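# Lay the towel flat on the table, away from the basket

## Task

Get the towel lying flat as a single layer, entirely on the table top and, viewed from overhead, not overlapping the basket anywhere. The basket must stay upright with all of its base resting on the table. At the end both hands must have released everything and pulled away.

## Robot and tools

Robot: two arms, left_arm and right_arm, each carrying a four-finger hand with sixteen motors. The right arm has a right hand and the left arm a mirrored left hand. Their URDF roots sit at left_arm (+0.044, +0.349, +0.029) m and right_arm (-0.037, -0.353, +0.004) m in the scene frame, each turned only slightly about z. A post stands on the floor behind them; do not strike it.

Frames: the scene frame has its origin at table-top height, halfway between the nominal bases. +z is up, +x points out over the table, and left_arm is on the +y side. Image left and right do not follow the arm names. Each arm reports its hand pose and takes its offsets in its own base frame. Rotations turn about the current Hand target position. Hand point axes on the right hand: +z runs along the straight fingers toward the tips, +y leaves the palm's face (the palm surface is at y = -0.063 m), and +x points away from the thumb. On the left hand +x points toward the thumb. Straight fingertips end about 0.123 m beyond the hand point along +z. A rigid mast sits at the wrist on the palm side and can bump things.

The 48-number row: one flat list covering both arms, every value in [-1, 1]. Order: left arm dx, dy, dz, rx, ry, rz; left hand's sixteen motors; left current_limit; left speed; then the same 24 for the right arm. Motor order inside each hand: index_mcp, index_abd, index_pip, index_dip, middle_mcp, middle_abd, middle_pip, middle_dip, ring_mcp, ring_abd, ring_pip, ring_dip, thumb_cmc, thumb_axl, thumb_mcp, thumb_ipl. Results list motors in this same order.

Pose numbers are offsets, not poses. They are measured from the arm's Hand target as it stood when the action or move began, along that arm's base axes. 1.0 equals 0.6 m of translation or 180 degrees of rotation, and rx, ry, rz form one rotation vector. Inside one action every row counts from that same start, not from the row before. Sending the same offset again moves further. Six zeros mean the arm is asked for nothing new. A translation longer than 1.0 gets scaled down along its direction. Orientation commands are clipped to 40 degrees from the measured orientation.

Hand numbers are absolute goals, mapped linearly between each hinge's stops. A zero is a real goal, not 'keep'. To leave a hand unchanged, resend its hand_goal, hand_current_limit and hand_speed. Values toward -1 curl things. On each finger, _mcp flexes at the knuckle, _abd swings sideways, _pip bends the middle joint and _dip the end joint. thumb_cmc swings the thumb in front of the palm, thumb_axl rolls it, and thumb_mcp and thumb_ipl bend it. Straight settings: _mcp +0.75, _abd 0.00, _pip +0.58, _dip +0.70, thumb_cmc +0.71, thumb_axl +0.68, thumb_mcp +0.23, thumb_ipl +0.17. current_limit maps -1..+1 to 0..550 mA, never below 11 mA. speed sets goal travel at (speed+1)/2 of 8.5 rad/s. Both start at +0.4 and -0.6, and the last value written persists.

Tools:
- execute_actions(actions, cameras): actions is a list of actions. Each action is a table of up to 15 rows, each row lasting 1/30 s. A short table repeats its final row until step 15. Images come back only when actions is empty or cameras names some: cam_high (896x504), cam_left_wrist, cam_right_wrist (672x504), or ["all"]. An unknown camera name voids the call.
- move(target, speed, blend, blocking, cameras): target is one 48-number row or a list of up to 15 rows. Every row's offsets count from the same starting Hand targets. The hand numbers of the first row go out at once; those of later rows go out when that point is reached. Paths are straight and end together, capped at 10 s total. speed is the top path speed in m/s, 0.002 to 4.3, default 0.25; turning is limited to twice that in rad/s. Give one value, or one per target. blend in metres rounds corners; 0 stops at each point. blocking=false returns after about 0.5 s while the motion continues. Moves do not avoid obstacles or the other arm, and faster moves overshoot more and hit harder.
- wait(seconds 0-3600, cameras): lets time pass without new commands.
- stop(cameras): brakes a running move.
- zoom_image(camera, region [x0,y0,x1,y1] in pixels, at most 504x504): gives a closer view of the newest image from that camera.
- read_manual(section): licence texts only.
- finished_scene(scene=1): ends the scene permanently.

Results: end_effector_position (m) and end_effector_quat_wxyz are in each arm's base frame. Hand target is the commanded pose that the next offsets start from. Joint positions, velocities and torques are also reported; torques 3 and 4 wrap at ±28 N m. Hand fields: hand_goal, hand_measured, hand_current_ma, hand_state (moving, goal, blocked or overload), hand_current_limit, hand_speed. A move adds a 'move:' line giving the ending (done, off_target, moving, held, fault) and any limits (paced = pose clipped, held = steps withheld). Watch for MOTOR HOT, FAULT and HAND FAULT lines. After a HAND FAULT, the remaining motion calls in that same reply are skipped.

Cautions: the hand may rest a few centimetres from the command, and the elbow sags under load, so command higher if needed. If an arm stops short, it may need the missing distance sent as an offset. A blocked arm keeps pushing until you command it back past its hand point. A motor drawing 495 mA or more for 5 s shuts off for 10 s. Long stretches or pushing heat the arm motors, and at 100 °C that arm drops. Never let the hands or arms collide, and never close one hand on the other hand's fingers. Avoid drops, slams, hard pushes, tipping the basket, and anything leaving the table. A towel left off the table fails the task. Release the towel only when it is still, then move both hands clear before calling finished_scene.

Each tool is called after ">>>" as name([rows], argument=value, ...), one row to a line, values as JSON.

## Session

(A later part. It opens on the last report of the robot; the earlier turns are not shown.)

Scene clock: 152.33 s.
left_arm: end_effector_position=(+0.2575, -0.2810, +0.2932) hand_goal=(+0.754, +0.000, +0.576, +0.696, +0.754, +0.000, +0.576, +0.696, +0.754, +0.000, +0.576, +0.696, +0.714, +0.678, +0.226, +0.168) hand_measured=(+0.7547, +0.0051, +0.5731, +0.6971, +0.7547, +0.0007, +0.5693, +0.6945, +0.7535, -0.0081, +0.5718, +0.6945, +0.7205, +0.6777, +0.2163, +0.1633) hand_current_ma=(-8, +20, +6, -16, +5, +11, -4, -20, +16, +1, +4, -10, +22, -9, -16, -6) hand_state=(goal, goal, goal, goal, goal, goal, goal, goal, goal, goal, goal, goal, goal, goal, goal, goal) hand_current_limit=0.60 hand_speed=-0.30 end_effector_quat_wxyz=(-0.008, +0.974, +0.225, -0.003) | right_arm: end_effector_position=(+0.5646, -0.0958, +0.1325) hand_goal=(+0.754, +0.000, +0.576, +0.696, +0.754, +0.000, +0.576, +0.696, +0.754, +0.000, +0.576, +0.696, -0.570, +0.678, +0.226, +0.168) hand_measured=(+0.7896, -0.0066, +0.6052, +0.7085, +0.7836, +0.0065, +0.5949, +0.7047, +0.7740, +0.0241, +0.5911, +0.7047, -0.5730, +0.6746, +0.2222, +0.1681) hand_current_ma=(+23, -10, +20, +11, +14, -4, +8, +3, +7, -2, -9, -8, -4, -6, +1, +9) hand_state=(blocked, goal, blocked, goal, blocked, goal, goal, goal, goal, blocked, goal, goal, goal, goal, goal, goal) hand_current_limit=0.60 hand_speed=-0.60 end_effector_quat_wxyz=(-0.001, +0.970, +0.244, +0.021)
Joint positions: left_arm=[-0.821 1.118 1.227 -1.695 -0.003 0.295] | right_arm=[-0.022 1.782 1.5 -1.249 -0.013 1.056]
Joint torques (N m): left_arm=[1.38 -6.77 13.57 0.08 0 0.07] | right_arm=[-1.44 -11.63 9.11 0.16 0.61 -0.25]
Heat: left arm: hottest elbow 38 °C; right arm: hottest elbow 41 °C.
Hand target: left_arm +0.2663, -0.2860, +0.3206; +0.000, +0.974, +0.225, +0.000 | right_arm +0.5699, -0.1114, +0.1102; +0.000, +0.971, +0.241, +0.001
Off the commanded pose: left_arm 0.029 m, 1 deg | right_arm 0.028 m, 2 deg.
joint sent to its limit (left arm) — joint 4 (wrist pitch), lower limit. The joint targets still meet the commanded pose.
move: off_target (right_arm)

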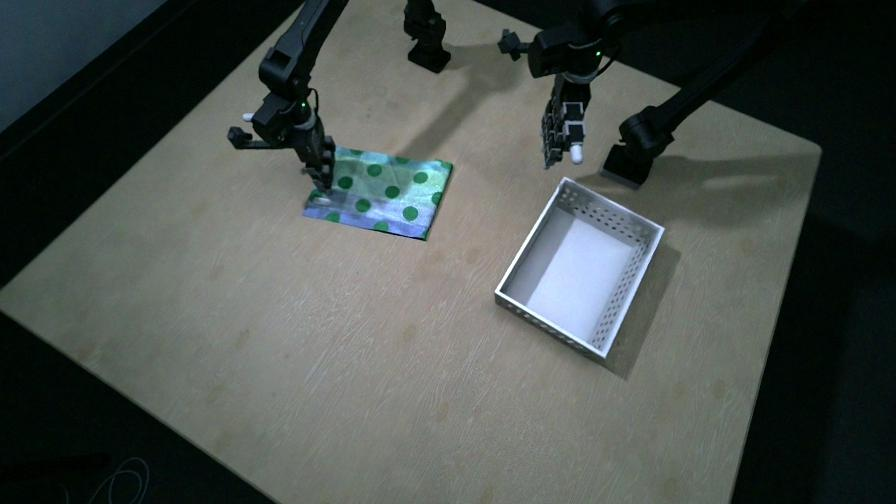

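>>> move([
  [0,0,0,0,0,0,0.754,0,0.576,0.696,0.754,0,0.576,0.696,0.754,0,0.576,0.696,0.714,0.678,0.226,0.168,0.6,-0.3,0.0,-0.23,0,0,0,0,0.754,0,0.576,0.696,0.754,0,0.576,0.696,0.754,0,0.576,0.696,-0.571,0.678,0.226,0.168,0.6,-0.6],
  [0,0,0,0,0,0,0.754,0,0.576,0.696,0.754,0,0.576,0.696,0.754,0,0.576,0.696,0.714,0.678,0.226,0.168,0.6,-0.3,0.0,-0.22,0.25,0,0,0,0.754,0,0.576,0.696,0.754,0,0.576,0.696,0.754,0,0.576,0.696,-0.571,0.678,0.226,0.168,0.6,-0.6],
], speed=[0.07,0.15], cameras=["cam_high"])

>>> zoom_image(camera="cam_high", region=[260, 120, 460, 280])

Scene clock: 157.07 s.
left_arm: end_effector_position=(+0.2575, -0.2810, +0.2932) hand_goal=(+0.754, +0.000, +0.576, +0.696, +0.754, +0.000, +0.576, +0.696, +0.754, +0.000, +0.576, +0.696, +0.714, +0.678, +0.226, +0.168) hand_measured=(+0.7559, +0.0036, +0.5731, +0.6971, +0.7547, +0.0007, +0.5693, +0.6945, +0.7535, -0.0081, +0.5718, +0.6945, +0.7205, +0.6777, +0.2153, +0.1643) hand_current_ma=(-3, +27, -14, +1, +14, +15, +15, -4, -18, +3, +3, -12, -7, +3, +1, -1) hand_state=(goal, goal, goal, goal, goal, goal, goal, goal, goal, goal, goal, goal, goal, goal, goal, goal) hand_current_limit=0.60 hand_speed=-0.30 end_effector_quat_wxyz=(-0.008, +0.974, +0.225, -0.003) | right_arm: end_effector_position=(+0.5642, -0.2372, +0.2393) hand_goal=(+0.754, +0.000, +0.576, +0.696, +0.754, +0.000, +0.576, +0.696, +0.754, +0.000, +0.576, +0.696, -0.570, +0.678, +0.226, +0.168) hand_measured=(+0.7547, -0.0052, +0.5770, +0.6958, +0.7535, -0.0081, +0.5770, +0.6958, +0.7450, -0.0037, +0.5731, +0.6945, -0.5743, +0.6735, +0.2222, +0.1681) hand_current_ma=(-1, -19, +9, +1, +3, +2, -7, -9, +3, -7, -13, +1, -2, -2, +7, +7) hand_state=(goal, goal, goal, goal, goal, goal, goal, goal, goal, goal, goal, goal, goal, goal, goal, goal) hand_current_limit=0.60 hand_speed=-0.60 end_effector_quat_wxyz=(-0.010, +0.970, +0.241, -0.013)
Joint positions: left_arm=[-0.821 1.118 1.227 -1.695 -0.003 0.295] | right_arm=[-0.272 1.85 1.884 -1.637 -0.005 0.811]
Joint torques (N m): left_arm=[1.32 -6.42 13.48 0.14 0.01 0.08] | right_arm=[0.09 -16.38 11.66 -0.38 0.26 -0.1]
Heat: left arm: hottest elbow 39 °C; right arm: hottest elbow 41 °C.
Hand target: left_arm +0.2663, -0.2860, +0.3206; +0.000, +0.974, +0.225, +0.000 | right_arm +0.5699, -0.2434, +0.2602; +0.000, +0.971, +0.241, +0.001
Off the commanded pose: left_arm 0.029 m, 1 deg | right_arm 0.022 m, 2 deg.
joint sent to its limit (left arm) — joint 4 (wrist pitch), lower limit. The joint targets still meet the commanded pose.
move: off_target (right_arm)

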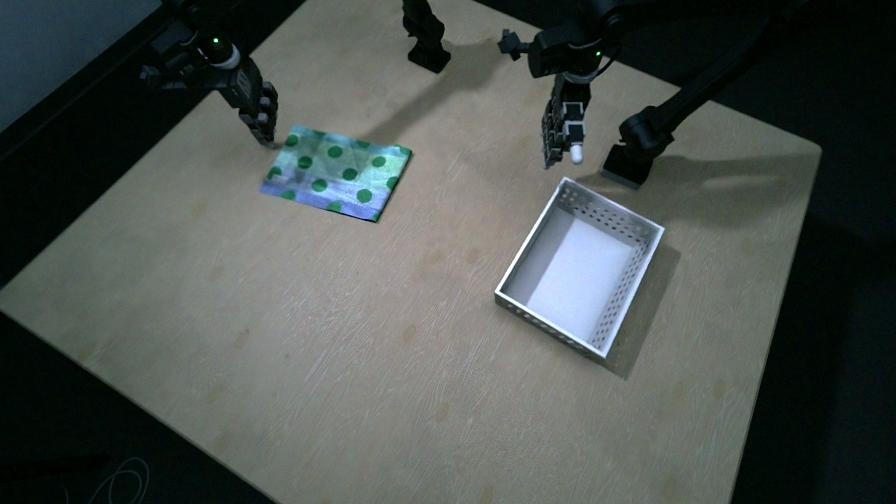

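Scaled by 2.520 from the camera's image (finer frame: 1280x720).

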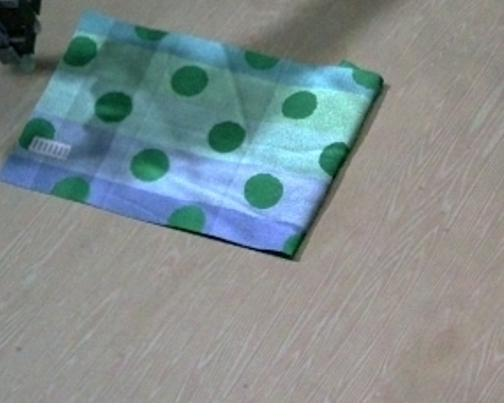

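>>> move([
  [0,0.275,0,0,0,0,0.754,0,0.576,0.696,0.754,0,0.576,0.696,0.754,0,0.576,0.696,0.714,0.678,0.226,0.168,0.6,-0.3,-0.1167,0.4057,0.1,0,0,0.344,0.754,0,0.576,0.696,0.754,0,0.576,0.696,0.754,0,0.576,0.696,-0.571,0.678,0.226,0.168,0.6,-0.6],
  [0,0.275,0,0,0,0,0.754,0,0.576,0.696,0.754,0,0.576,0.696,0.754,0,0.576,0.696,0.714,0.678,0.226,0.168,0.6,-0.3,-0.1465,0.584,-0.15,-0.1067,0.430,0.7447,0.479,0,-0.518,0.116,0.98,0,0.576,0.696,0.98,0,0.576,0.696,-0.571,0.678,-0.112,0.168,0.6,-0.6],
], speed=0.25, cameras=["cam_high"])

Scene clock: 166.33 s.
left_arm: end_effector_position=(+0.2706, -0.1243, +0.3212) hand_goal=(+0.754, +0.000, +0.576, +0.696, +0.754, +0.000, +0.576, +0.696, +0.754, +0.000, +0.576, +0.696, +0.714, +0.678, +0.226, +0.168) hand_measured=(+0.7547, +0.0036, +0.5731, +0.6983, +0.7559, -0.0037, +0.5705, +0.6945, +0.7535, -0.0096, +0.5718, +0.6932, +0.7267, +0.6777, +0.2163, +0.1633) hand_current_ma=(-16, +9, +1, +7, +9, +18, -1, -4, -15, -7, -6, -8, +0, -15, -16, +0) hand_state=(goal, goal, goal, goal, goal, goal, goal, goal, goal, goal, goal, goal, goal, goal, goal, goal) hand_current_limit=0.60 hand_speed=-0.30 end_effector_quat_wxyz=(+0.038, +0.973, +0.221, +0.057) | right_arm: end_effector_position=(+0.4843, +0.1010, +0.1704) hand_goal=(+0.480, +0.000, -0.518, +0.116, +0.980, +0.000, +0.576, +0.696, +0.980, +0.000, +0.576, +0.696, -0.570, +0.678, -0.112, +0.168) hand_measured=(+0.4689, -0.0052, -0.5150, +0.1174, +0.9573, -0.0066, +0.5757, +0.6958, +0.9561, -0.0052, +0.5731, +0.6958, -0.5730, +0.6735, -0.1142, +0.1681) hand_current_ma=(-6, -10, +19, -3, -6, +5, +5, -2, -12, -1, -11, -7, +9, -12, +6, +12) hand_state=(goal, goal, goal, goal, blocked, goal, goal, goal, blocked, goal, goal, goal, goal, goal, goal, goal) hand_current_limit=0.60 hand_speed=-0.60 end_effector_quat_wxyz=(+0.063, -0.018, +0.888, -0.456)
Joint positions: left_arm=[-0.25 0.838 1.099 -1.695 0.014 0.872] | right_arm=[0.409 1.68 1.435 -1.665 0.912 -1.035]
Joint torques (N m): left_arm=[1.32 -3.08 8.72 0.35 0.08 0.08] | right_arm=[0.97 -12.4 7.95 -1.01 1.12 -0.14]
Heat: left arm: hottest elbow 39 °C; right arm: hottest elbow 40 °C.
Hand target: left_arm +0.2663, -0.1210, +0.3207; +0.000, +0.974, +0.225, +0.000 | right_arm +0.4820, +0.1069, +0.1700; -0.001, +0.000, +0.866, -0.500
Off the commanded pose: left_arm 0.006 m, 8 deg | right_arm 0.006 m, 10 deg.
joint sent to its limit (left arm) — joint 4 (wrist pitch), lower limit. The joint targets are off in orientation, not in position.
joint sent to its limit (right arm) — joint 4 (wrist pitch), lower limit. The joint targets are off in orientation, not in position.
move: off_target (left_arm, right_arm); target 2's new numbers were sent with right_arm's hand 0.006 m and 10 deg from that target

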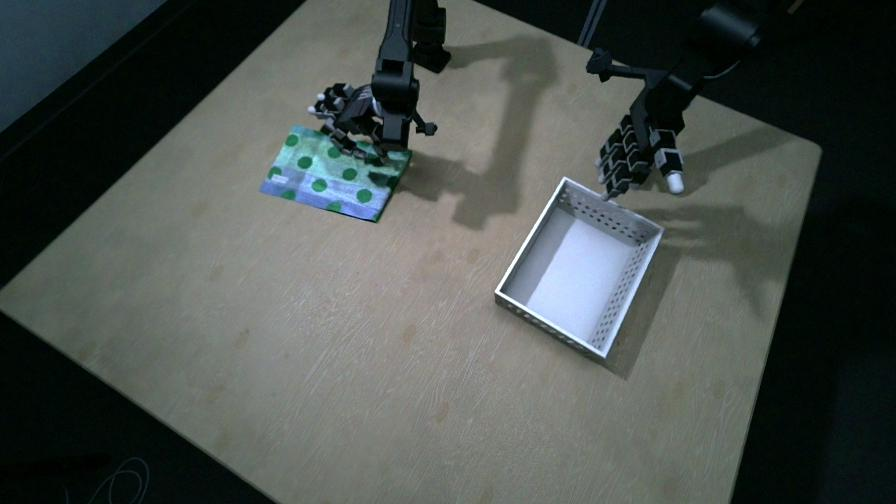

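>>> zoom_image(camera="cam_high", region=[300, 70, 450, 230])

Scaled by 3.150 from the camera's image (finer frame: 1280x720).

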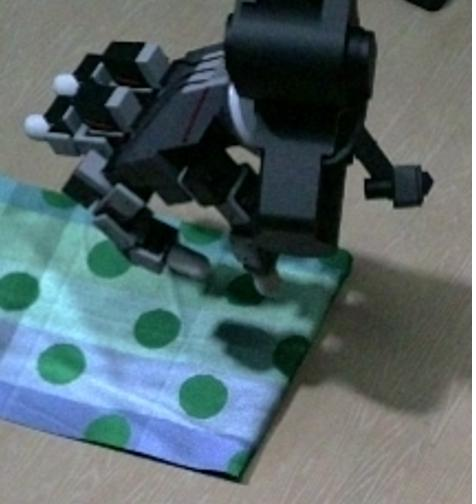

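>>> move(target=[0,0,0,0,0,0,0.754,0,0.576,0.696,0.754,0,0.576,0.696,0.754,0,0.576,0.696,0.714,0.678,0.226,0.168,0.6,-0.3,-0.02,-0.013,-0.165,0,0,0,0.479,0,-0.518,0.116,0.98,0,0.576,0.696,0.98,0,0.576,0.696,-0.571,0.678,-0.112,0.168,0.6,-0.6], speed=0.12, cameras=["cam_high","cam_right_wrist"])

>>> zoom_image(camera="cam_high", region=[320, 100, 440, 230])

Scene clock: 168.20 s.
left_arm: end_effector_position=(+0.2706, -0.1243, +0.3212) hand_goal=(+0.754, +0.000, +0.576, +0.696, +0.754, +0.000, +0.576, +0.696, +0.754, +0.000, +0.576, +0.696, +0.714, +0.678, +0.226, +0.168) hand_measured=(+0.7547, +0.0021, +0.5731, +0.6983, +0.7559, -0.0052, +0.5693, +0.6932, +0.7535, -0.0110, +0.5718, +0.6945, +0.7267, +0.6767, +0.2153, +0.1633) hand_current_ma=(+15, +22, -17, -14, +11, +7, +10, -7, -3, -4, -7, +9, +6, -10, +14, -15) hand_state=(goal, goal, goal, goal, goal, goal, goal, goal, goal, goal, goal, goal, goal, goal, goal, goal) hand_current_limit=0.60 hand_speed=-0.30 end_effector_quat_wxyz=(+0.038, +0.973, +0.221, +0.057) | right_arm: end_effector_position=(+0.4725, +0.0928, +0.0711) hand_goal=(+0.480, +0.000, -0.518, +0.116, +0.980, +0.000, +0.576, +0.696, +0.980, +0.000, +0.576, +0.696, -0.570, +0.678, -0.112, +0.168) hand_measured=(+0.4689, -0.0008, -0.5150, +0.1161, +0.9573, -0.0066, +0.5757, +0.6958, +0.9561, +0.0007, +0.5731, +0.6958, -0.5667, +0.6746, -0.1133, +0.1681) hand_current_ma=(+1, -6, +5, +12, -4, +2, +11, +1, +1, +3, -10, +7, +5, -2, +0, +13) hand_state=(goal, goal, goal, goal, blocked, goal, goal, goal, blocked, goal, goal, goal, goal, goal, goal, goal) hand_current_limit=0.60 hand_speed=-0.60 end_effector_quat_wxyz=(+0.005, +0.000, +0.870, -0.493)
Joint positions: left_arm=[-0.25 0.838 1.099 -1.695 0.014 0.872] | right_arm=[0.417 1.857 1.366 -1.665 0.907 -0.863]
Joint torques (N m): left_arm=[0.97 -3.25 8.62 0.42 0.06 0.07] | right_arm=[1.38 -13.8 6.49 -1.46 0.75 0.11]
Heat: left arm: hottest elbow 39 °C; right arm: hottest elbow 40 °C.
Hand target: left_arm +0.2663, -0.1210, +0.3207; +0.000, +0.974, +0.225, +0.000 | right_arm +0.4701, +0.0991, +0.0712; -0.001, +0.000, +0.866, -0.500
Off the commanded pose: left_arm 0.005 m, 8 deg | right_arm 0.007 m, 1 deg.
joint sent to its limit (left arm) — joint 4 (wrist pitch), lower limit. The joint targets are off in orientation, not in position.
joint sent to its limit (right arm) — joint 4 (wrist pitch), lower limit. The joint targets still meet the commanded pose.
move: done

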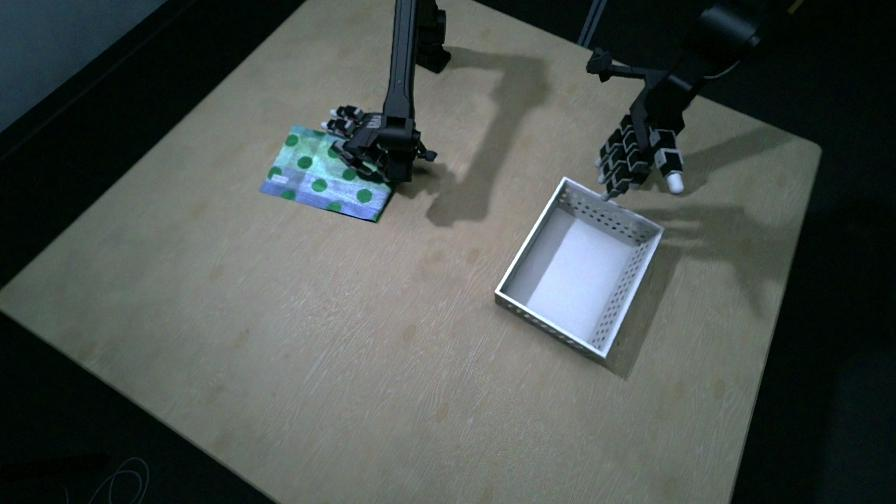

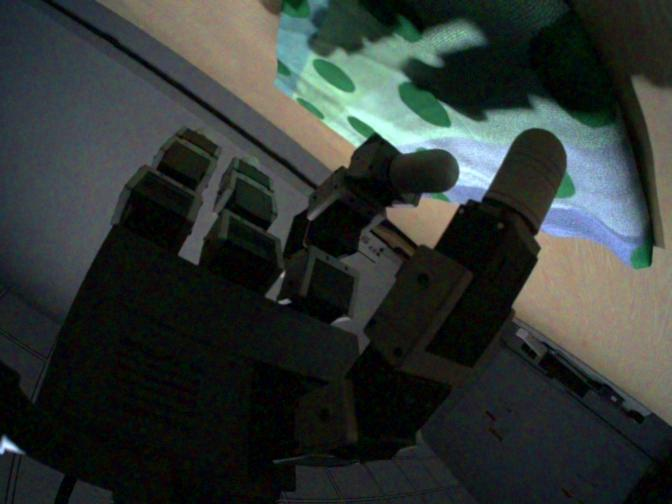

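Scaled by 3.877 from the camera's image (finer frame: 1280x720).

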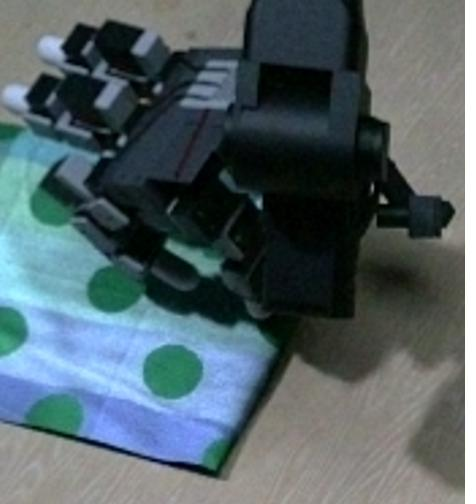

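>>> move([
  [0,0,0,0,0,0,0.754,0,0.576,0.696,0.754,0,0.576,0.696,0.754,0,0.576,0.696,0.714,0.678,0.226,0.168,0.6,-0.3,0,0,-0.099,0,0,0,0.479,0,-0.518,0.116,0.98,0,0.576,0.696,0.98,0,0.576,0.696,-0.571,0.678,-0.112,0.168,0.6,-0.6],
  [0,0,0,0,0,0,0.754,0,0.576,0.696,0.754,0,0.576,0.696,0.754,0,0.576,0.696,0.714,0.678,0.226,0.168,0.6,-0.3,0,0,-0.099,0,0,0,0.23,0,-0.372,0.261,0.98,0,0.576,0.696,0.98,0,0.576,0.696,-0.571,0.678,-0.112,0.168,0.6,-0.6],
], speed=0.06, cameras=["cam_high"])

>>> zoom_image(camera="cam_high", region=[320, 100, 440, 230])

Scene clock: 170.30 s.
left_arm: end_effector_position=(+0.2706, -0.1243, +0.3212) hand_goal=(+0.754, +0.000, +0.576, +0.696, +0.754, +0.000, +0.576, +0.696, +0.754, +0.000, +0.576, +0.696, +0.714, +0.678, +0.226, +0.168) hand_measured=(+0.7535, +0.0021, +0.5731, +0.6958, +0.7559, -0.0037, +0.5705, +0.6945, +0.7535, -0.0096, +0.5705, +0.6945, +0.7267, +0.6777, +0.2153, +0.1633) hand_current_ma=(-14, +10, -13, -9, -4, +19, +2, -1, +0, -2, +4, -1, +4, -15, -10, -16) hand_state=(goal, goal, goal, goal, goal, goal, goal, goal, goal, goal, goal, goal, goal, goal, goal, goal) hand_current_limit=0.60 hand_speed=-0.30 end_effector_quat_wxyz=(+0.038, +0.973, +0.221, +0.057) | right_arm: end_effector_position=(+0.4749, +0.0926, +0.0353) hand_goal=(+0.230, +0.000, -0.372, +0.262, +0.980, +0.000, +0.576, +0.696, +0.980, +0.000, +0.576, +0.696, -0.570, +0.678, -0.112, +0.168) hand_measured=(+0.2337, -0.0052, -0.3905, +0.2486, +0.9561, -0.0023, +0.5770, +0.6958, +0.9561, +0.0007, +0.5731, +0.6945, -0.6044, +0.6651, -0.1073, +0.1700) hand_current_ma=(+2, -2, +2, +9, -7, +7, -2, +0, -6, +0, -10, +1, -9, -18, +7, +14) hand_state=(goal, goal, goal, goal, blocked, goal, goal, goal, blocked, goal, goal, goal, blocked, goal, goal, goal) hand_current_limit=0.60 hand_speed=-0.60 end_effector_quat_wxyz=(+0.007, +0.008, +0.867, -0.498)
Joint positions: left_arm=[-0.25 0.838 1.099 -1.695 0.014 0.872] | right_arm=[0.419 1.916 1.341 -1.602 0.912 -0.83]
Joint torques (N m): left_arm=[1.03 -3.72 8.76 0.42 0.08 0.08] | right_arm=[1.26 -11.63 5.03 -0.05 0.44 0.03]
Heat: left arm: hottest elbow 39 °C; right arm: hottest elbow 40 °C.
Hand target: left_arm +0.2663, -0.1210, +0.3207; +0.000, +0.974, +0.225, +0.000 | right_arm +0.4700, +0.0991, +0.0118; -0.001, +0.000, +0.866, -0.500
Off the commanded pose: left_arm 0.005 m, 8 deg | right_arm 0.025 m, 1 deg.
joint sent to its limit (left arm) — joint 4 (wrist pitch), lower limit. The joint targets are off in orientation, not in position.
move: off_target (right_arm); target 2's new numbers were sent with right_arm's hand 0.024 m and 1 deg from that target

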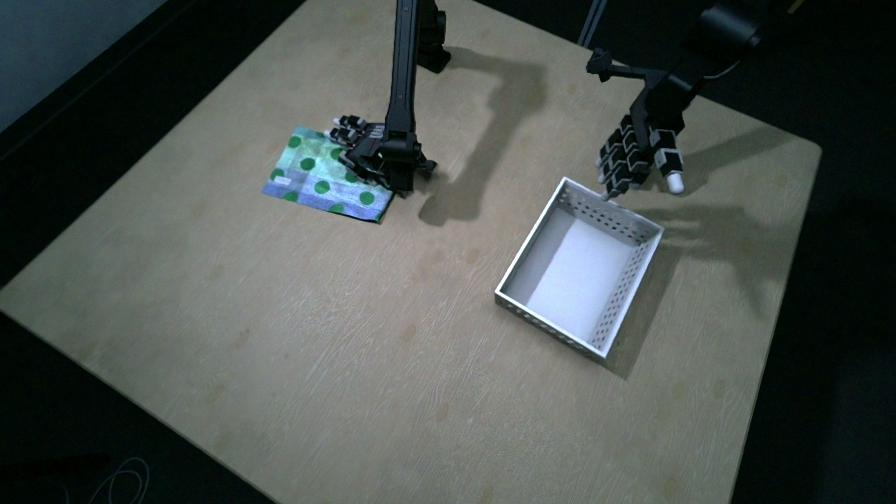

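Scaled by 3.877 from the camera's image (finer frame: 1280x720).

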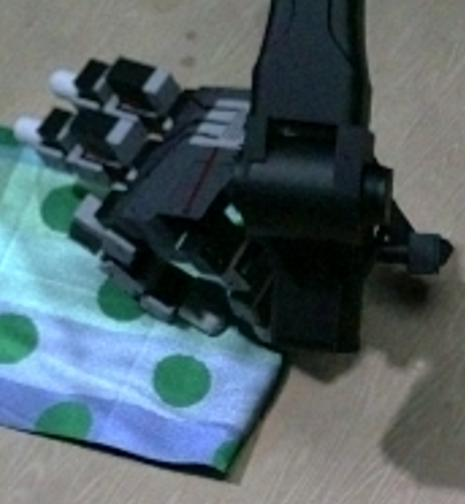

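>>> move(target=[0,0,0,0,0,0,0.754,0,0.576,0.696,0.754,0,0.576,0.696,0.754,0,0.576,0.696,0.714,0.678,0.226,0.168,0.6,-0.3,0,0,0,0,0,0,-0.25,0,-0.08,0.333,0.98,0,0.576,0.696,0.98,0,0.576,0.696,-0.571,0.678,-0.15,0.168,0.5,-0.85], speed=0.06, cameras=["cam_high"])

>>> zoom_image(camera="cam_high", region=[320, 100, 440, 230])

Scene clock: 171.63 s.
left_arm: end_effector_position=(+0.2706, -0.1243, +0.3212) hand_goal=(+0.754, +0.000, +0.576, +0.696, +0.754, +0.000, +0.576, +0.696, +0.754, +0.000, +0.576, +0.696, +0.714, +0.678, +0.226, +0.168) hand_measured=(+0.7547, +0.0021, +0.5731, +0.6983, +0.7547, -0.0037, +0.5693, +0.6945, +0.7535, -0.0096, +0.5718, +0.6945, +0.7267, +0.6767, +0.2163, +0.1633) hand_current_ma=(-7, -3, -14, -13, +7, +11, -22, -7, -5, -18, -1, -1, +17, -3, -8, -12) hand_state=(goal, goal, goal, goal, goal, goal, goal, goal, goal, goal, goal, goal, goal, goal, goal, goal) hand_current_limit=0.60 hand_speed=-0.30 end_effector_quat_wxyz=(+0.038, +0.973, +0.221, +0.057) | right_arm: end_effector_position=(+0.4772, +0.0917, +0.0363) hand_goal=(-0.250, +0.000, -0.080, +0.334, +0.980, +0.000, +0.576, +0.696, +0.980, +0.000, +0.576, +0.696, -0.570, +0.678, -0.150, +0.168) hand_measured=(-0.1160, +0.0153, -0.0787, +0.3136, +0.9573, -0.0023, +0.5770, +0.6958, +0.9549, -0.0008, +0.5731, +0.6945, -0.6069, +0.6651, -0.0677, +0.2091) hand_current_ma=(+227, -10, +4, -9, +0, +9, +1, +6, -6, +3, -7, +3, -18, -20, +134, +48) hand_state=(blocked, goal, goal, blocked, blocked, goal, goal, goal, blocked, goal, goal, goal, blocked, goal, blocked, blocked) hand_current_limit=0.50 hand_speed=-0.85 end_effector_quat_wxyz=(+0.013, +0.015, +0.866, -0.500)
Joint positions: left_arm=[-0.25 0.838 1.099 -1.695 0.014 0.872] | right_arm=[0.419 1.916 1.341 -1.602 0.919 -0.81]
Joint torques (N m): left_arm=[1.38 -2.96 8.68 0.46 0.07 0.07] | right_arm=[1.44 -11.52 5.01 -0.01 0.14 -0.18]
Heat: left arm: hottest elbow 39 °C; right arm: hottest elbow 40 °C.
Hand target: left_arm +0.2663, -0.1210, +0.3207; +0.000, +0.974, +0.225, +0.000 | right_arm +0.4700, +0.0992, +0.0118; -0.001, +0.000, +0.866, -0.500
Off the commanded pose: left_arm 0.005 m, 8 deg | right_arm 0.027 m, 2 deg.
joint sent to its limit (left arm) — joint 4 (wrist pitch), lower limit. The joint targets are off in orientation, not in position.
move: done

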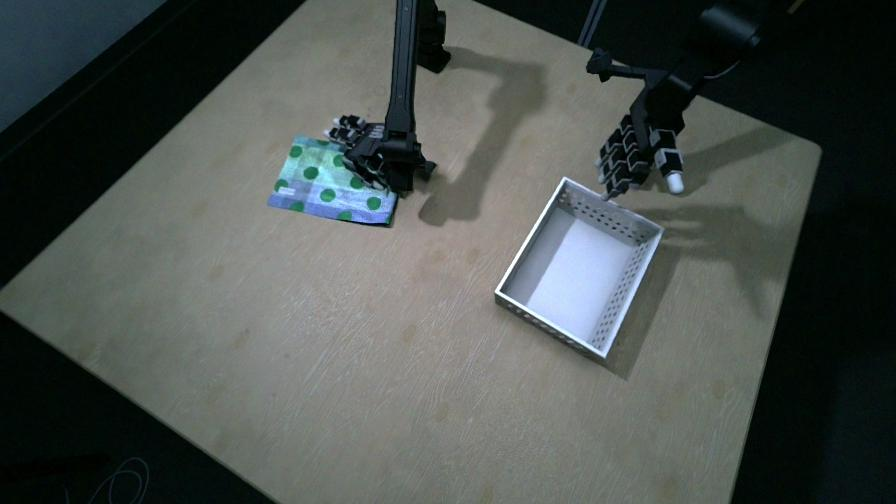

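Scaled by 3.877 from the camera's image (finer frame: 1280x720).

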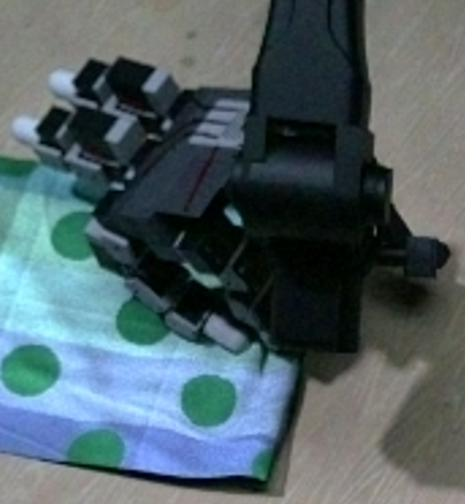

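>>> move([
  [0,0,0,0,0,0,0.754,0,0.576,0.696,0.754,0,0.576,0.696,0.754,0,0.576,0.696,0.714,0.678,0.226,0.168,0.6,-0.3,0,0,0.0,0,0,0,-0.3,0,-0.08,0.333,0.98,0,0.576,0.696,0.98,0,0.576,0.696,-0.571,0.678,-0.15,0.168,0.6,-0.85],
  [0,0,0,0,0,0,0.754,0,0.576,0.696,0.754,0,0.576,0.696,0.754,0,0.576,0.696,0.714,0.678,0.226,0.168,0.6,-0.3,0,0,0.27,0,0,0,-0.3,0,-0.08,0.333,0.98,0,0.576,0.696,0.98,0,0.576,0.696,-0.571,0.678,-0.15,0.168,0.6,-0.85],
], speed=0.08, cameras=["cam_high"])

Scene clock: 175.77 s.
left_arm: end_effector_position=(+0.2706, -0.1243, +0.3212) hand_goal=(+0.754, +0.000, +0.576, +0.696, +0.754, +0.000, +0.576, +0.696, +0.754, +0.000, +0.576, +0.696, +0.714, +0.678, +0.226, +0.168) hand_measured=(+0.7547, +0.0036, +0.5731, +0.6983, +0.7559, -0.0037, +0.5705, +0.6945, +0.7535, -0.0110, +0.5718, +0.6945, +0.7255, +0.6767, +0.2163, +0.1633) hand_current_ma=(-18, +2, -19, +0, +16, +5, -8, +8, -19, -11, -5, -17, +12, -5, -2, -14) hand_state=(goal, goal, goal, goal, goal, goal, goal, goal, goal, goal, goal, goal, goal, goal, goal, goal) hand_current_limit=0.60 hand_speed=-0.30 end_effector_quat_wxyz=(+0.038, +0.973, +0.221, +0.057) | right_arm: end_effector_position=(+0.4616, +0.0971, +0.1536) hand_goal=(-0.300, +0.000, -0.080, +0.334, +0.980, +0.000, +0.576, +0.696, +0.980, +0.000, +0.576, +0.696, -0.570, +0.678, -0.150, +0.168) hand_measured=(-0.2065, +0.0227, -0.0582, +0.3378, +0.9573, -0.0023, +0.5757, +0.6945, +0.9561, -0.0008, +0.5731, +0.6958, -0.6057, +0.6725, -0.0687, +0.2072) hand_current_ma=(+118, +1, +23, +7, -6, +6, +11, -2, -6, -1, -8, +5, -15, -2, +134, +48) hand_state=(blocked, blocked, blocked, goal, blocked, goal, goal, goal, blocked, goal, goal, goal, blocked, goal, blocked, blocked) hand_current_limit=0.60 hand_speed=-0.85 end_effector_quat_wxyz=(+0.045, -0.034, +0.885, -0.462)
Joint positions: left_arm=[-0.25 0.838 1.099 -1.695 0.014 0.872] | right_arm=[0.42 1.662 1.365 -1.66 0.91 -1.038]
Joint torques (N m): left_arm=[1.61 -3.6 8.73 0.47 0.04 0.05] | right_arm=[0.03 -13.45 10.41 -1.11 1.15 -0.16]
Heat: left arm: hottest elbow 39 °C; right arm: hottest elbow 39 °C.
Hand target: left_arm +0.2663, -0.1210, +0.3207; +0.000, +0.974, +0.225, +0.000 | right_arm +0.4700, +0.0992, +0.1737; -0.001, +0.000, +0.866, -0.500
Off the commanded pose: left_arm 0.005 m, 8 deg | right_arm 0.022 m, 8 deg.
joint sent to its limit (left arm) — joint 4 (wrist pitch), lower limit. The joint targets are off in orientation, not in position.
joint sent to its limit (right arm) — joint 4 (wrist pitch), lower limit. The joint targets are off in orientation, not in position.
move: off_target (right_arm)

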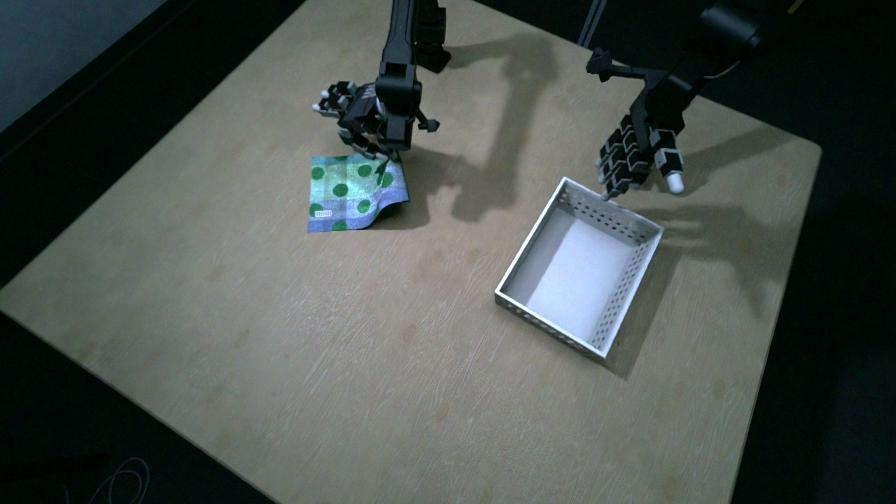

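>>> zoom_image(camera="cam_high", region=[280, 90, 460, 260])

Scaled by 2.800 from the camera's image (finer frame: 1280x720).

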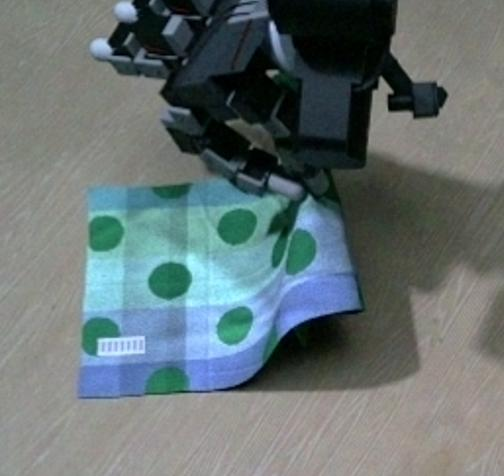

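>>> move(target=[0,0,0,0,0,0,0.754,0,0.576,0.696,0.754,0,0.576,0.696,0.754,0,0.576,0.696,0.714,0.678,0.226,0.168,0.6,-0.3,0,0,0.1,0,0,0,-0.3,0,-0.08,0.333,0.98,0,0.576,0.696,0.98,0,0.576,0.696,-0.571,0.678,-0.15,0.168,0.6,-0.85], speed=0.1, cameras=["cam_high"])

>>> zoom_image(camera="cam_high", region=[280, 90, 460, 260])

Scene clock: 177.63 s.
left_arm: end_effector_position=(+0.2706, -0.1243, +0.3212) hand_goal=(+0.754, +0.000, +0.576, +0.696, +0.754, +0.000, +0.576, +0.696, +0.754, +0.000, +0.576, +0.696, +0.714, +0.678, +0.226, +0.168) hand_measured=(+0.7547, +0.0021, +0.5731, +0.6983, +0.7547, -0.0023, +0.5705, +0.6945, +0.7535, -0.0110, +0.5718, +0.6958, +0.7267, +0.6767, +0.2163, +0.1624) hand_current_ma=(+2, +3, -6, -14, +16, +9, -18, +5, -8, -3, +1, -7, +25, +0, +13, -5) hand_state=(goal, goal, goal, goal, goal, goal, goal, goal, goal, goal, goal, goal, goal, goal, goal, goal) hand_current_limit=0.60 hand_speed=-0.30 end_effector_quat_wxyz=(+0.038, +0.973, +0.221, +0.057) | right_arm: end_effector_position=(+0.4627, +0.1006, +0.2138) hand_goal=(-0.300, +0.000, -0.080, +0.334, +0.980, +0.000, +0.576, +0.696, +0.980, +0.000, +0.576, +0.696, -0.570, +0.678, -0.150, +0.168) hand_measured=(-0.2065, +0.0227, -0.0595, +0.3378, +0.9573, -0.0023, +0.5770, +0.6958, +0.9561, -0.0008, +0.5731, +0.6958, -0.6044, +0.6725, -0.0707, +0.2062) hand_current_ma=(+122, -2, +11, +1, -6, +9, +8, -8, -4, +2, -12, -1, -17, -7, +135, +46) hand_state=(blocked, blocked, blocked, goal, blocked, goal, goal, goal, blocked, goal, goal, goal, blocked, goal, blocked, blocked) hand_current_limit=0.60 hand_speed=-0.85 end_effector_quat_wxyz=(+0.081, -0.056, +0.889, -0.446)
Joint positions: left_arm=[-0.25 0.838 1.099 -1.695 0.014 0.872] | right_arm=[0.42 1.565 1.419 -1.663 0.92 -1.159]
Joint torques (N m): left_arm=[1.26 -3.25 8.65 0.46 0.07 0.05] | right_arm=[-0.32 -12.28 11.02 -0.76 1.16 -0.17]
Heat: left arm: hottest elbow 39 °C; right arm: hottest elbow 40 °C.
Hand target: left_arm +0.2663, -0.1210, +0.3207; +0.000, +0.974, +0.225, +0.000 | right_arm +0.4700, +0.0992, +0.2339; -0.001, +0.000, +0.866, -0.500
Off the commanded pose: left_arm 0.005 m, 8 deg | right_arm 0.021 m, 13 deg.
joint sent to its limit (left arm) — joint 4 (wrist pitch), lower limit. The joint targets are off in orientation, not in position.
joint sent to its limit (right arm) — joint 4 (wrist pitch), lower limit. The joint targets are off in orientation, not in position.
move: off_target (right_arm)

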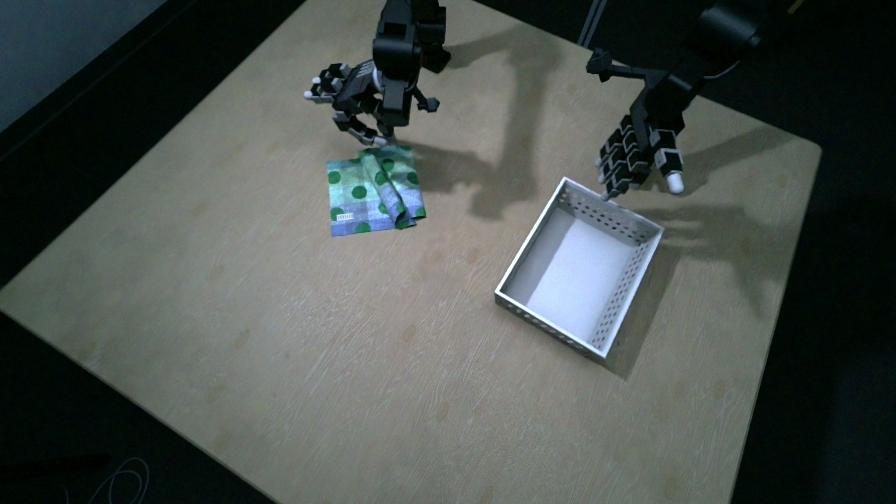

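Scaled by 2.800 from the camera's image (finer frame: 1280x720).

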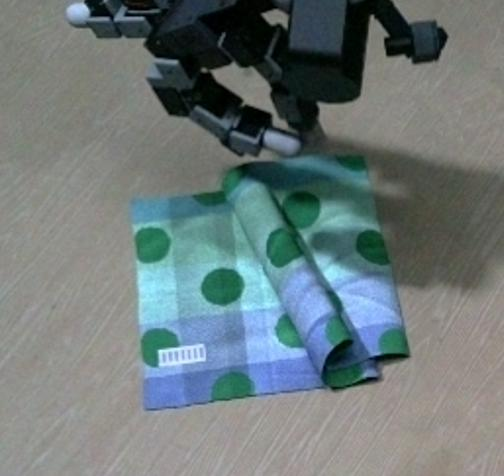

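>>> wait(seconds=0.5, cameras=["cam_high","cam_right_wrist"])

Scene clock: 178.27 s.
left_arm: end_effector_position=(+0.2706, -0.1243, +0.3212) hand_goal=(+0.754, +0.000, +0.576, +0.696, +0.754, +0.000, +0.576, +0.696, +0.754, +0.000, +0.576, +0.696, +0.714, +0.678, +0.226, +0.168) hand_measured=(+0.7547, +0.0021, +0.5731, +0.6971, +0.7559, -0.0052, +0.5705, +0.6945, +0.7535, -0.0110, +0.5718, +0.6945, +0.7267, +0.6777, +0.2153, +0.1633) hand_current_ma=(-21, +21, -13, +0, -1, +1, +9, -15, -1, -3, +10, +2, -2, -7, +5, -11) hand_state=(goal, goal, goal, goal, goal, goal, goal, goal, goal, goal, goal, goal, goal, goal, goal, goal) hand_current_limit=0.60 hand_speed=-0.30 end_effector_quat_wxyz=(+0.038, +0.973, +0.221, +0.057) | right_arm: end_effector_position=(+0.4627, +0.1006, +0.2137) hand_goal=(-0.300, +0.000, -0.080, +0.334, +0.980, +0.000, +0.576, +0.696, +0.980, +0.000, +0.576, +0.696, -0.570, +0.678, -0.150, +0.168) hand_measured=(-0.2065, +0.0227, -0.0595, +0.3378, +0.9573, -0.0023, +0.5757, +0.6958, +0.9561, -0.0008, +0.5731, +0.6958, -0.6057, +0.6714, -0.0707, +0.2053) hand_current_ma=(+116, -12, +13, +4, +3, +0, +12, -3, -7, +6, -5, -10, -13, -13, +123, +46) hand_state=(blocked, blocked, blocked, goal, blocked, goal, goal, goal, blocked, goal, goal, goal, blocked, goal, blocked, blocked) hand_current_limit=0.60 hand_speed=-0.85 end_effector_quat_wxyz=(+0.081, -0.057, +0.889, -0.446)
Joint positions: left_arm=[-0.25 0.838 1.099 -1.695 0.014 0.872] | right_arm=[0.42 1.565 1.419 -1.663 0.92 -1.16]
Joint torques (N m): left_arm=[1.67 -3.08 8.57 0.4 0.06 0.06] | right_arm=[-0.5 -12.4 10.89 -0.92 1.19 -0.12]
Heat: left arm: hottest elbow 39 °C; right arm: hottest elbow 40 °C.
Hand target: left_arm +0.2663, -0.1210, +0.3207; +0.000, +0.974, +0.225, +0.000 | right_arm +0.4700, +0.0992, +0.2339; -0.001, +0.000, +0.866, -0.500
Off the commanded pose: left_arm 0.005 m, 8 deg | right_arm 0.021 m, 13 deg.
wait: 0.50 s; at rest by 0.03 s

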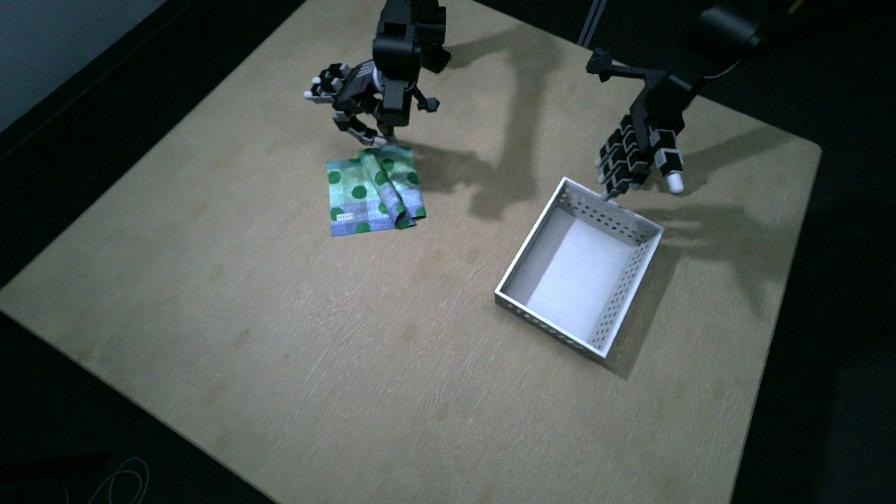

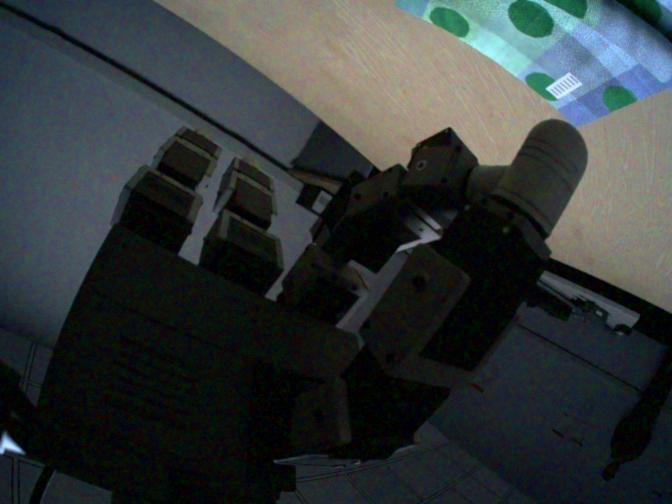

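>>> move([
  [0,0,0,0,0,0,0.754,0,0.576,0.696,0.754,0,0.576,0.696,0.754,0,0.576,0.696,0.714,0.678,0.226,0.168,0.6,-0.3,0,0,0.0,0,0,0,0.754,0,0.576,0.696,0.754,0,0.576,0.696,0.754,0,0.576,0.696,0.714,0.678,0.226,0.168,0.6,-0.3],
  [0,0,0,0,0,0,0.754,0,0.576,0.696,0.754,0,0.576,0.696,0.754,0,0.576,0.696,0.714,0.678,0.226,0.168,0.6,-0.3,0.05,-0.04,0.22,0,0,0,0.754,0,0.576,0.696,0.754,0,0.576,0.696,0.754,0,0.576,0.696,0.714,0.678,0.226,0.168,0.6,-0.3],
  [0,0,0,0,0,0,0.754,0,0.576,0.696,0.754,0,0.576,0.696,0.754,0,0.576,0.696,0.714,0.678,0.226,0.168,0.6,-0.3,0.12,-0.1,0.22,0.2592,-0.2602,-0.4508,0.754,0,0.576,0.696,0.754,0,0.576,0.696,0.754,0,0.576,0.696,0.714,0.678,0.226,0.168,0.6,-0.3],
  [0,0,0,0,0,0,0.754,0,0.576,0.696,0.754,0,0.576,0.696,0.754,0,0.576,0.696,0.714,0.678,0.226,0.168,0.6,-0.3,0.195,-0.184,0.2,0.1067,-0.430,-0.7447,0.754,0,0.576,0.696,0.754,0,0.576,0.696,0.754,0,0.576,0.696,0.714,0.678,0.226,0.168,0.6,-0.3],
], speed=0.45, cameras=["cam_high"])

>>> zoom_image(camera="cam_high", region=[280, 90, 460, 260])

Scene clock: 187.10 s.
left_arm: end_effector_position=(+0.2706, -0.1243, +0.3212) hand_goal=(+0.754, +0.000, +0.576, +0.696, +0.754, +0.000, +0.576, +0.696, +0.754, +0.000, +0.576, +0.696, +0.714, +0.678, +0.226, +0.168) hand_measured=(+0.7559, +0.0021, +0.5731, +0.6971, +0.7547, -0.0052, +0.5705, +0.6945, +0.7535, -0.0110, +0.5718, +0.6945, +0.7267, +0.6767, +0.2153, +0.1633) hand_current_ma=(-3, +3, -12, +3, -6, +15, +33, +7, -18, -15, +7, -11, -12, -3, +0, -7) hand_state=(goal, goal, goal, goal, goal, goal, goal, goal, goal, goal, goal, goal, goal, goal, goal, goal) hand_current_limit=0.60 hand_speed=-0.30 end_effector_quat_wxyz=(+0.038, +0.973, +0.221, +0.057) | right_arm: end_effector_position=(+0.5825, -0.0050, +0.3390) hand_goal=(+0.754, +0.000, +0.576, +0.696, +0.754, +0.000, +0.576, +0.696, +0.754, +0.000, +0.576, +0.696, +0.714, +0.678, +0.226, +0.168) hand_measured=(+0.7474, +0.0065, +0.5770, +0.6932, +0.7474, -0.0066, +0.5757, +0.6958, +0.7474, -0.0008, +0.5731, +0.6945, +0.7180, +0.6735, +0.2232, +0.1700) hand_current_ma=(-1, -7, +11, +14, -3, +5, +5, -3, +10, +4, -7, +3, +0, +4, +0, +6) hand_state=(goal, goal, goal, goal, goal, goal, goal, goal, goal, goal, goal, goal, goal, goal, goal, goal) hand_current_limit=0.60 hand_speed=-0.30 end_effector_quat_wxyz=(+0.023, +0.963, +0.261, +0.069)
Joint positions: left_arm=[-0.25 0.838 1.099 -1.695 0.014 0.872] | right_arm=[0.152 1.757 1.994 -1.665 0.03 1.191]
Joint torques (N m): left_arm=[1.38 -3.25 8.58 0.4 0.09 0.09] | right_arm=[-0.56 -14.33 11.97 -0.16 0.14 0.03]
Heat: left arm: hottest elbow 39 °C; right arm: hottest elbow 40 °C.
Hand target: left_arm +0.2663, -0.1210, +0.3207; +0.000, +0.974, +0.225, +0.000 | right_arm +0.5870, -0.0112, +0.3537; +0.000, +0.971, +0.241, +0.001
Off the commanded pose: left_arm 0.005 m, 8 deg | right_arm 0.017 m, 9 deg.
joint sent to its limit (left arm) — joint 4 (wrist pitch), lower limit. The joint targets are off in orientation, not in position.
joint sent to its limit (right arm) — joint 4 (wrist pitch), lower limit. The joint targets are off in orientation, not in position.
move: off_target (right_arm)

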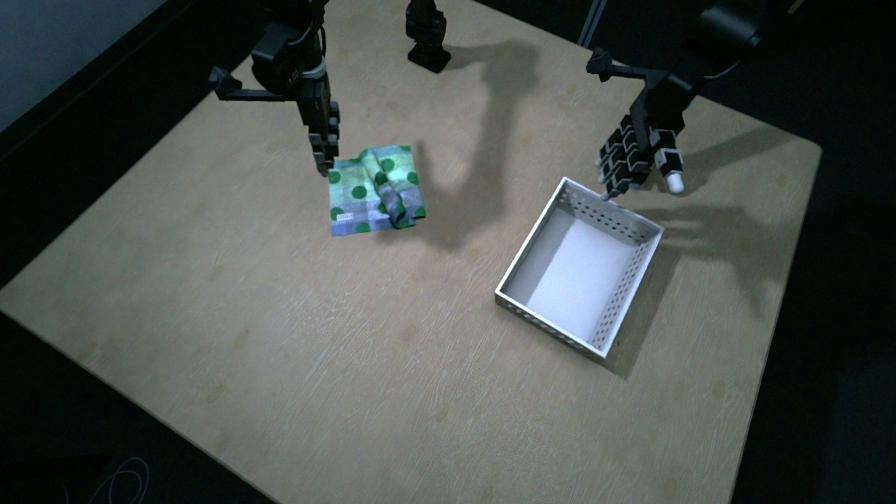

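Scaled by 2.800 from the camera's image (finer frame: 1280x720).

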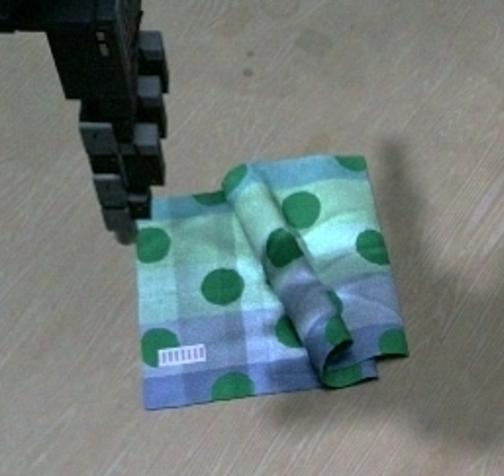

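>>> move([
  [0,0,0,0,0,0,0.754,0,0.576,0.696,0.754,0,0.576,0.696,0.754,0,0.576,0.696,0.714,0.678,0.226,0.168,0.6,-0.3,0,0,-0.34,0,0,0,0.754,0,0.576,0.696,0.754,0,0.576,0.696,0.754,0,0.576,0.696,0.714,0.678,0.226,0.168,0.6,-0.3],
  [0,0,0,0,0,0,0.754,0,0.576,0.696,0.754,0,0.576,0.696,0.754,0,0.576,0.696,0.714,0.678,0.226,0.168,0.6,-0.3,0,0,-0.395,0,0,0,0.754,0,0.576,0.696,0.754,0,0.576,0.696,0.754,0,0.576,0.696,0.714,0.678,0.226,0.168,0.6,-0.3],
  [0,0,0,0,0,0,0.754,0,0.576,0.696,0.754,0,0.576,0.696,0.754,0,0.576,0.696,0.714,0.678,0.226,0.168,0.6,-0.3,0.147,-0.181,-0.395,0,0,0,0.754,0,0.576,0.696,0.754,0,0.576,0.696,0.754,0,0.576,0.696,0.714,0.678,0.226,0.168,0.6,-0.3],
], speed=[0.25, 0.05, 0.07], cameras=["cam_high"])

>>> zoom_image(camera="cam_high", region=[240, 110, 440, 310])

Scene clock: 192.33 s.
left_arm: end_effector_position=(+0.2706, -0.1243, +0.3212) hand_goal=(+0.754, +0.000, +0.576, +0.696, +0.754, +0.000, +0.576, +0.696, +0.754, +0.000, +0.576, +0.696, +0.714, +0.678, +0.226, +0.168) hand_measured=(+0.7547, +0.0021, +0.5731, +0.6971, +0.7559, -0.0037, +0.5705, +0.6945, +0.7523, -0.0096, +0.5705, +0.6945, +0.7267, +0.6777, +0.2153, +0.1633) hand_current_ma=(-6, -14, -2, -10, -6, +13, +15, -9, -14, -3, -14, +4, +17, +4, +1, +14) hand_state=(goal, goal, goal, goal, goal, goal, goal, goal, goal, goal, goal, goal, goal, goal, goal, goal) hand_current_limit=0.60 hand_speed=-0.30 end_effector_quat_wxyz=(+0.038, +0.973, +0.221, +0.057) | right_arm: end_effector_position=(+0.6694, -0.1046, +0.1366) hand_goal=(+0.754, +0.000, +0.576, +0.696, +0.754, +0.000, +0.576, +0.696, +0.754, +0.000, +0.576, +0.696, +0.714, +0.678, +0.226, +0.168) hand_measured=(+0.7655, +0.0051, +0.5847, +0.7009, +0.7752, -0.0081, +0.5898, +0.7022, +0.7800, +0.0300, +0.5924, +0.7060, +0.7104, +0.6735, +0.2232, +0.1700) hand_current_ma=(+5, -3, +18, +5, +8, +7, +23, +4, +19, +8, -3, +5, +12, -9, +3, +11) hand_state=(goal, goal, goal, goal, blocked, goal, goal, goal, blocked, blocked, goal, goal, goal, goal, goal, goal) hand_current_limit=0.60 hand_speed=-0.30 end_effector_quat_wxyz=(-0.001, +0.970, +0.244, +0.016)
Joint positions: left_arm=[-0.25 0.838 1.099 -1.695 0.014 0.872] | right_arm=[-0.031 2.07 1.949 -1.42 -0.01 1.047]
Joint torques (N m): left_arm=[0.97 -3.72 8.7 0.42 0.07 0.07] | right_arm=[-0.85 -15.56 10.14 -0.05 0.45 -0.18]
Heat: left arm: hottest elbow 39 °C; right arm: hottest elbow 40 °C.
Hand target: left_arm +0.2663, -0.1210, +0.3207; +0.000, +0.974, +0.225, +0.000 | right_arm +0.6752, -0.1199, +0.1167; +0.000, +0.971, +0.241, +0.001
Off the commanded pose: left_arm 0.005 m, 8 deg | right_arm 0.026 m, 2 deg.
joint sent to its limit (left arm) — joint 4 (wrist pitch), lower limit. The joint targets are off in orientation, not in position.
move: off_target (right_arm)

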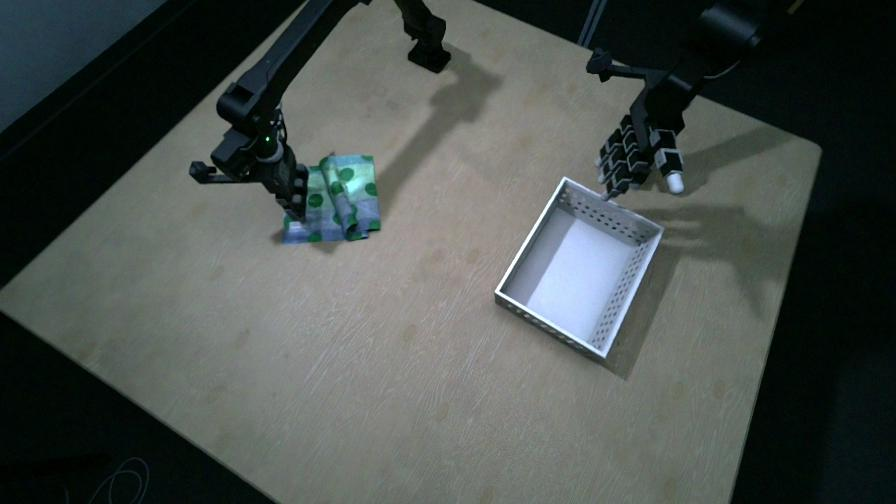

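Scaled by 2.520 from the camera's image (finer frame: 1280x720).

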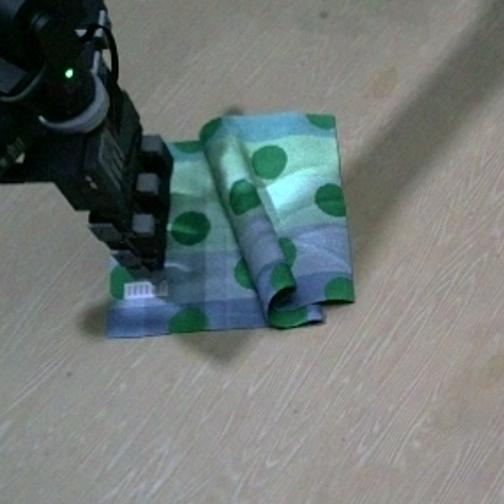

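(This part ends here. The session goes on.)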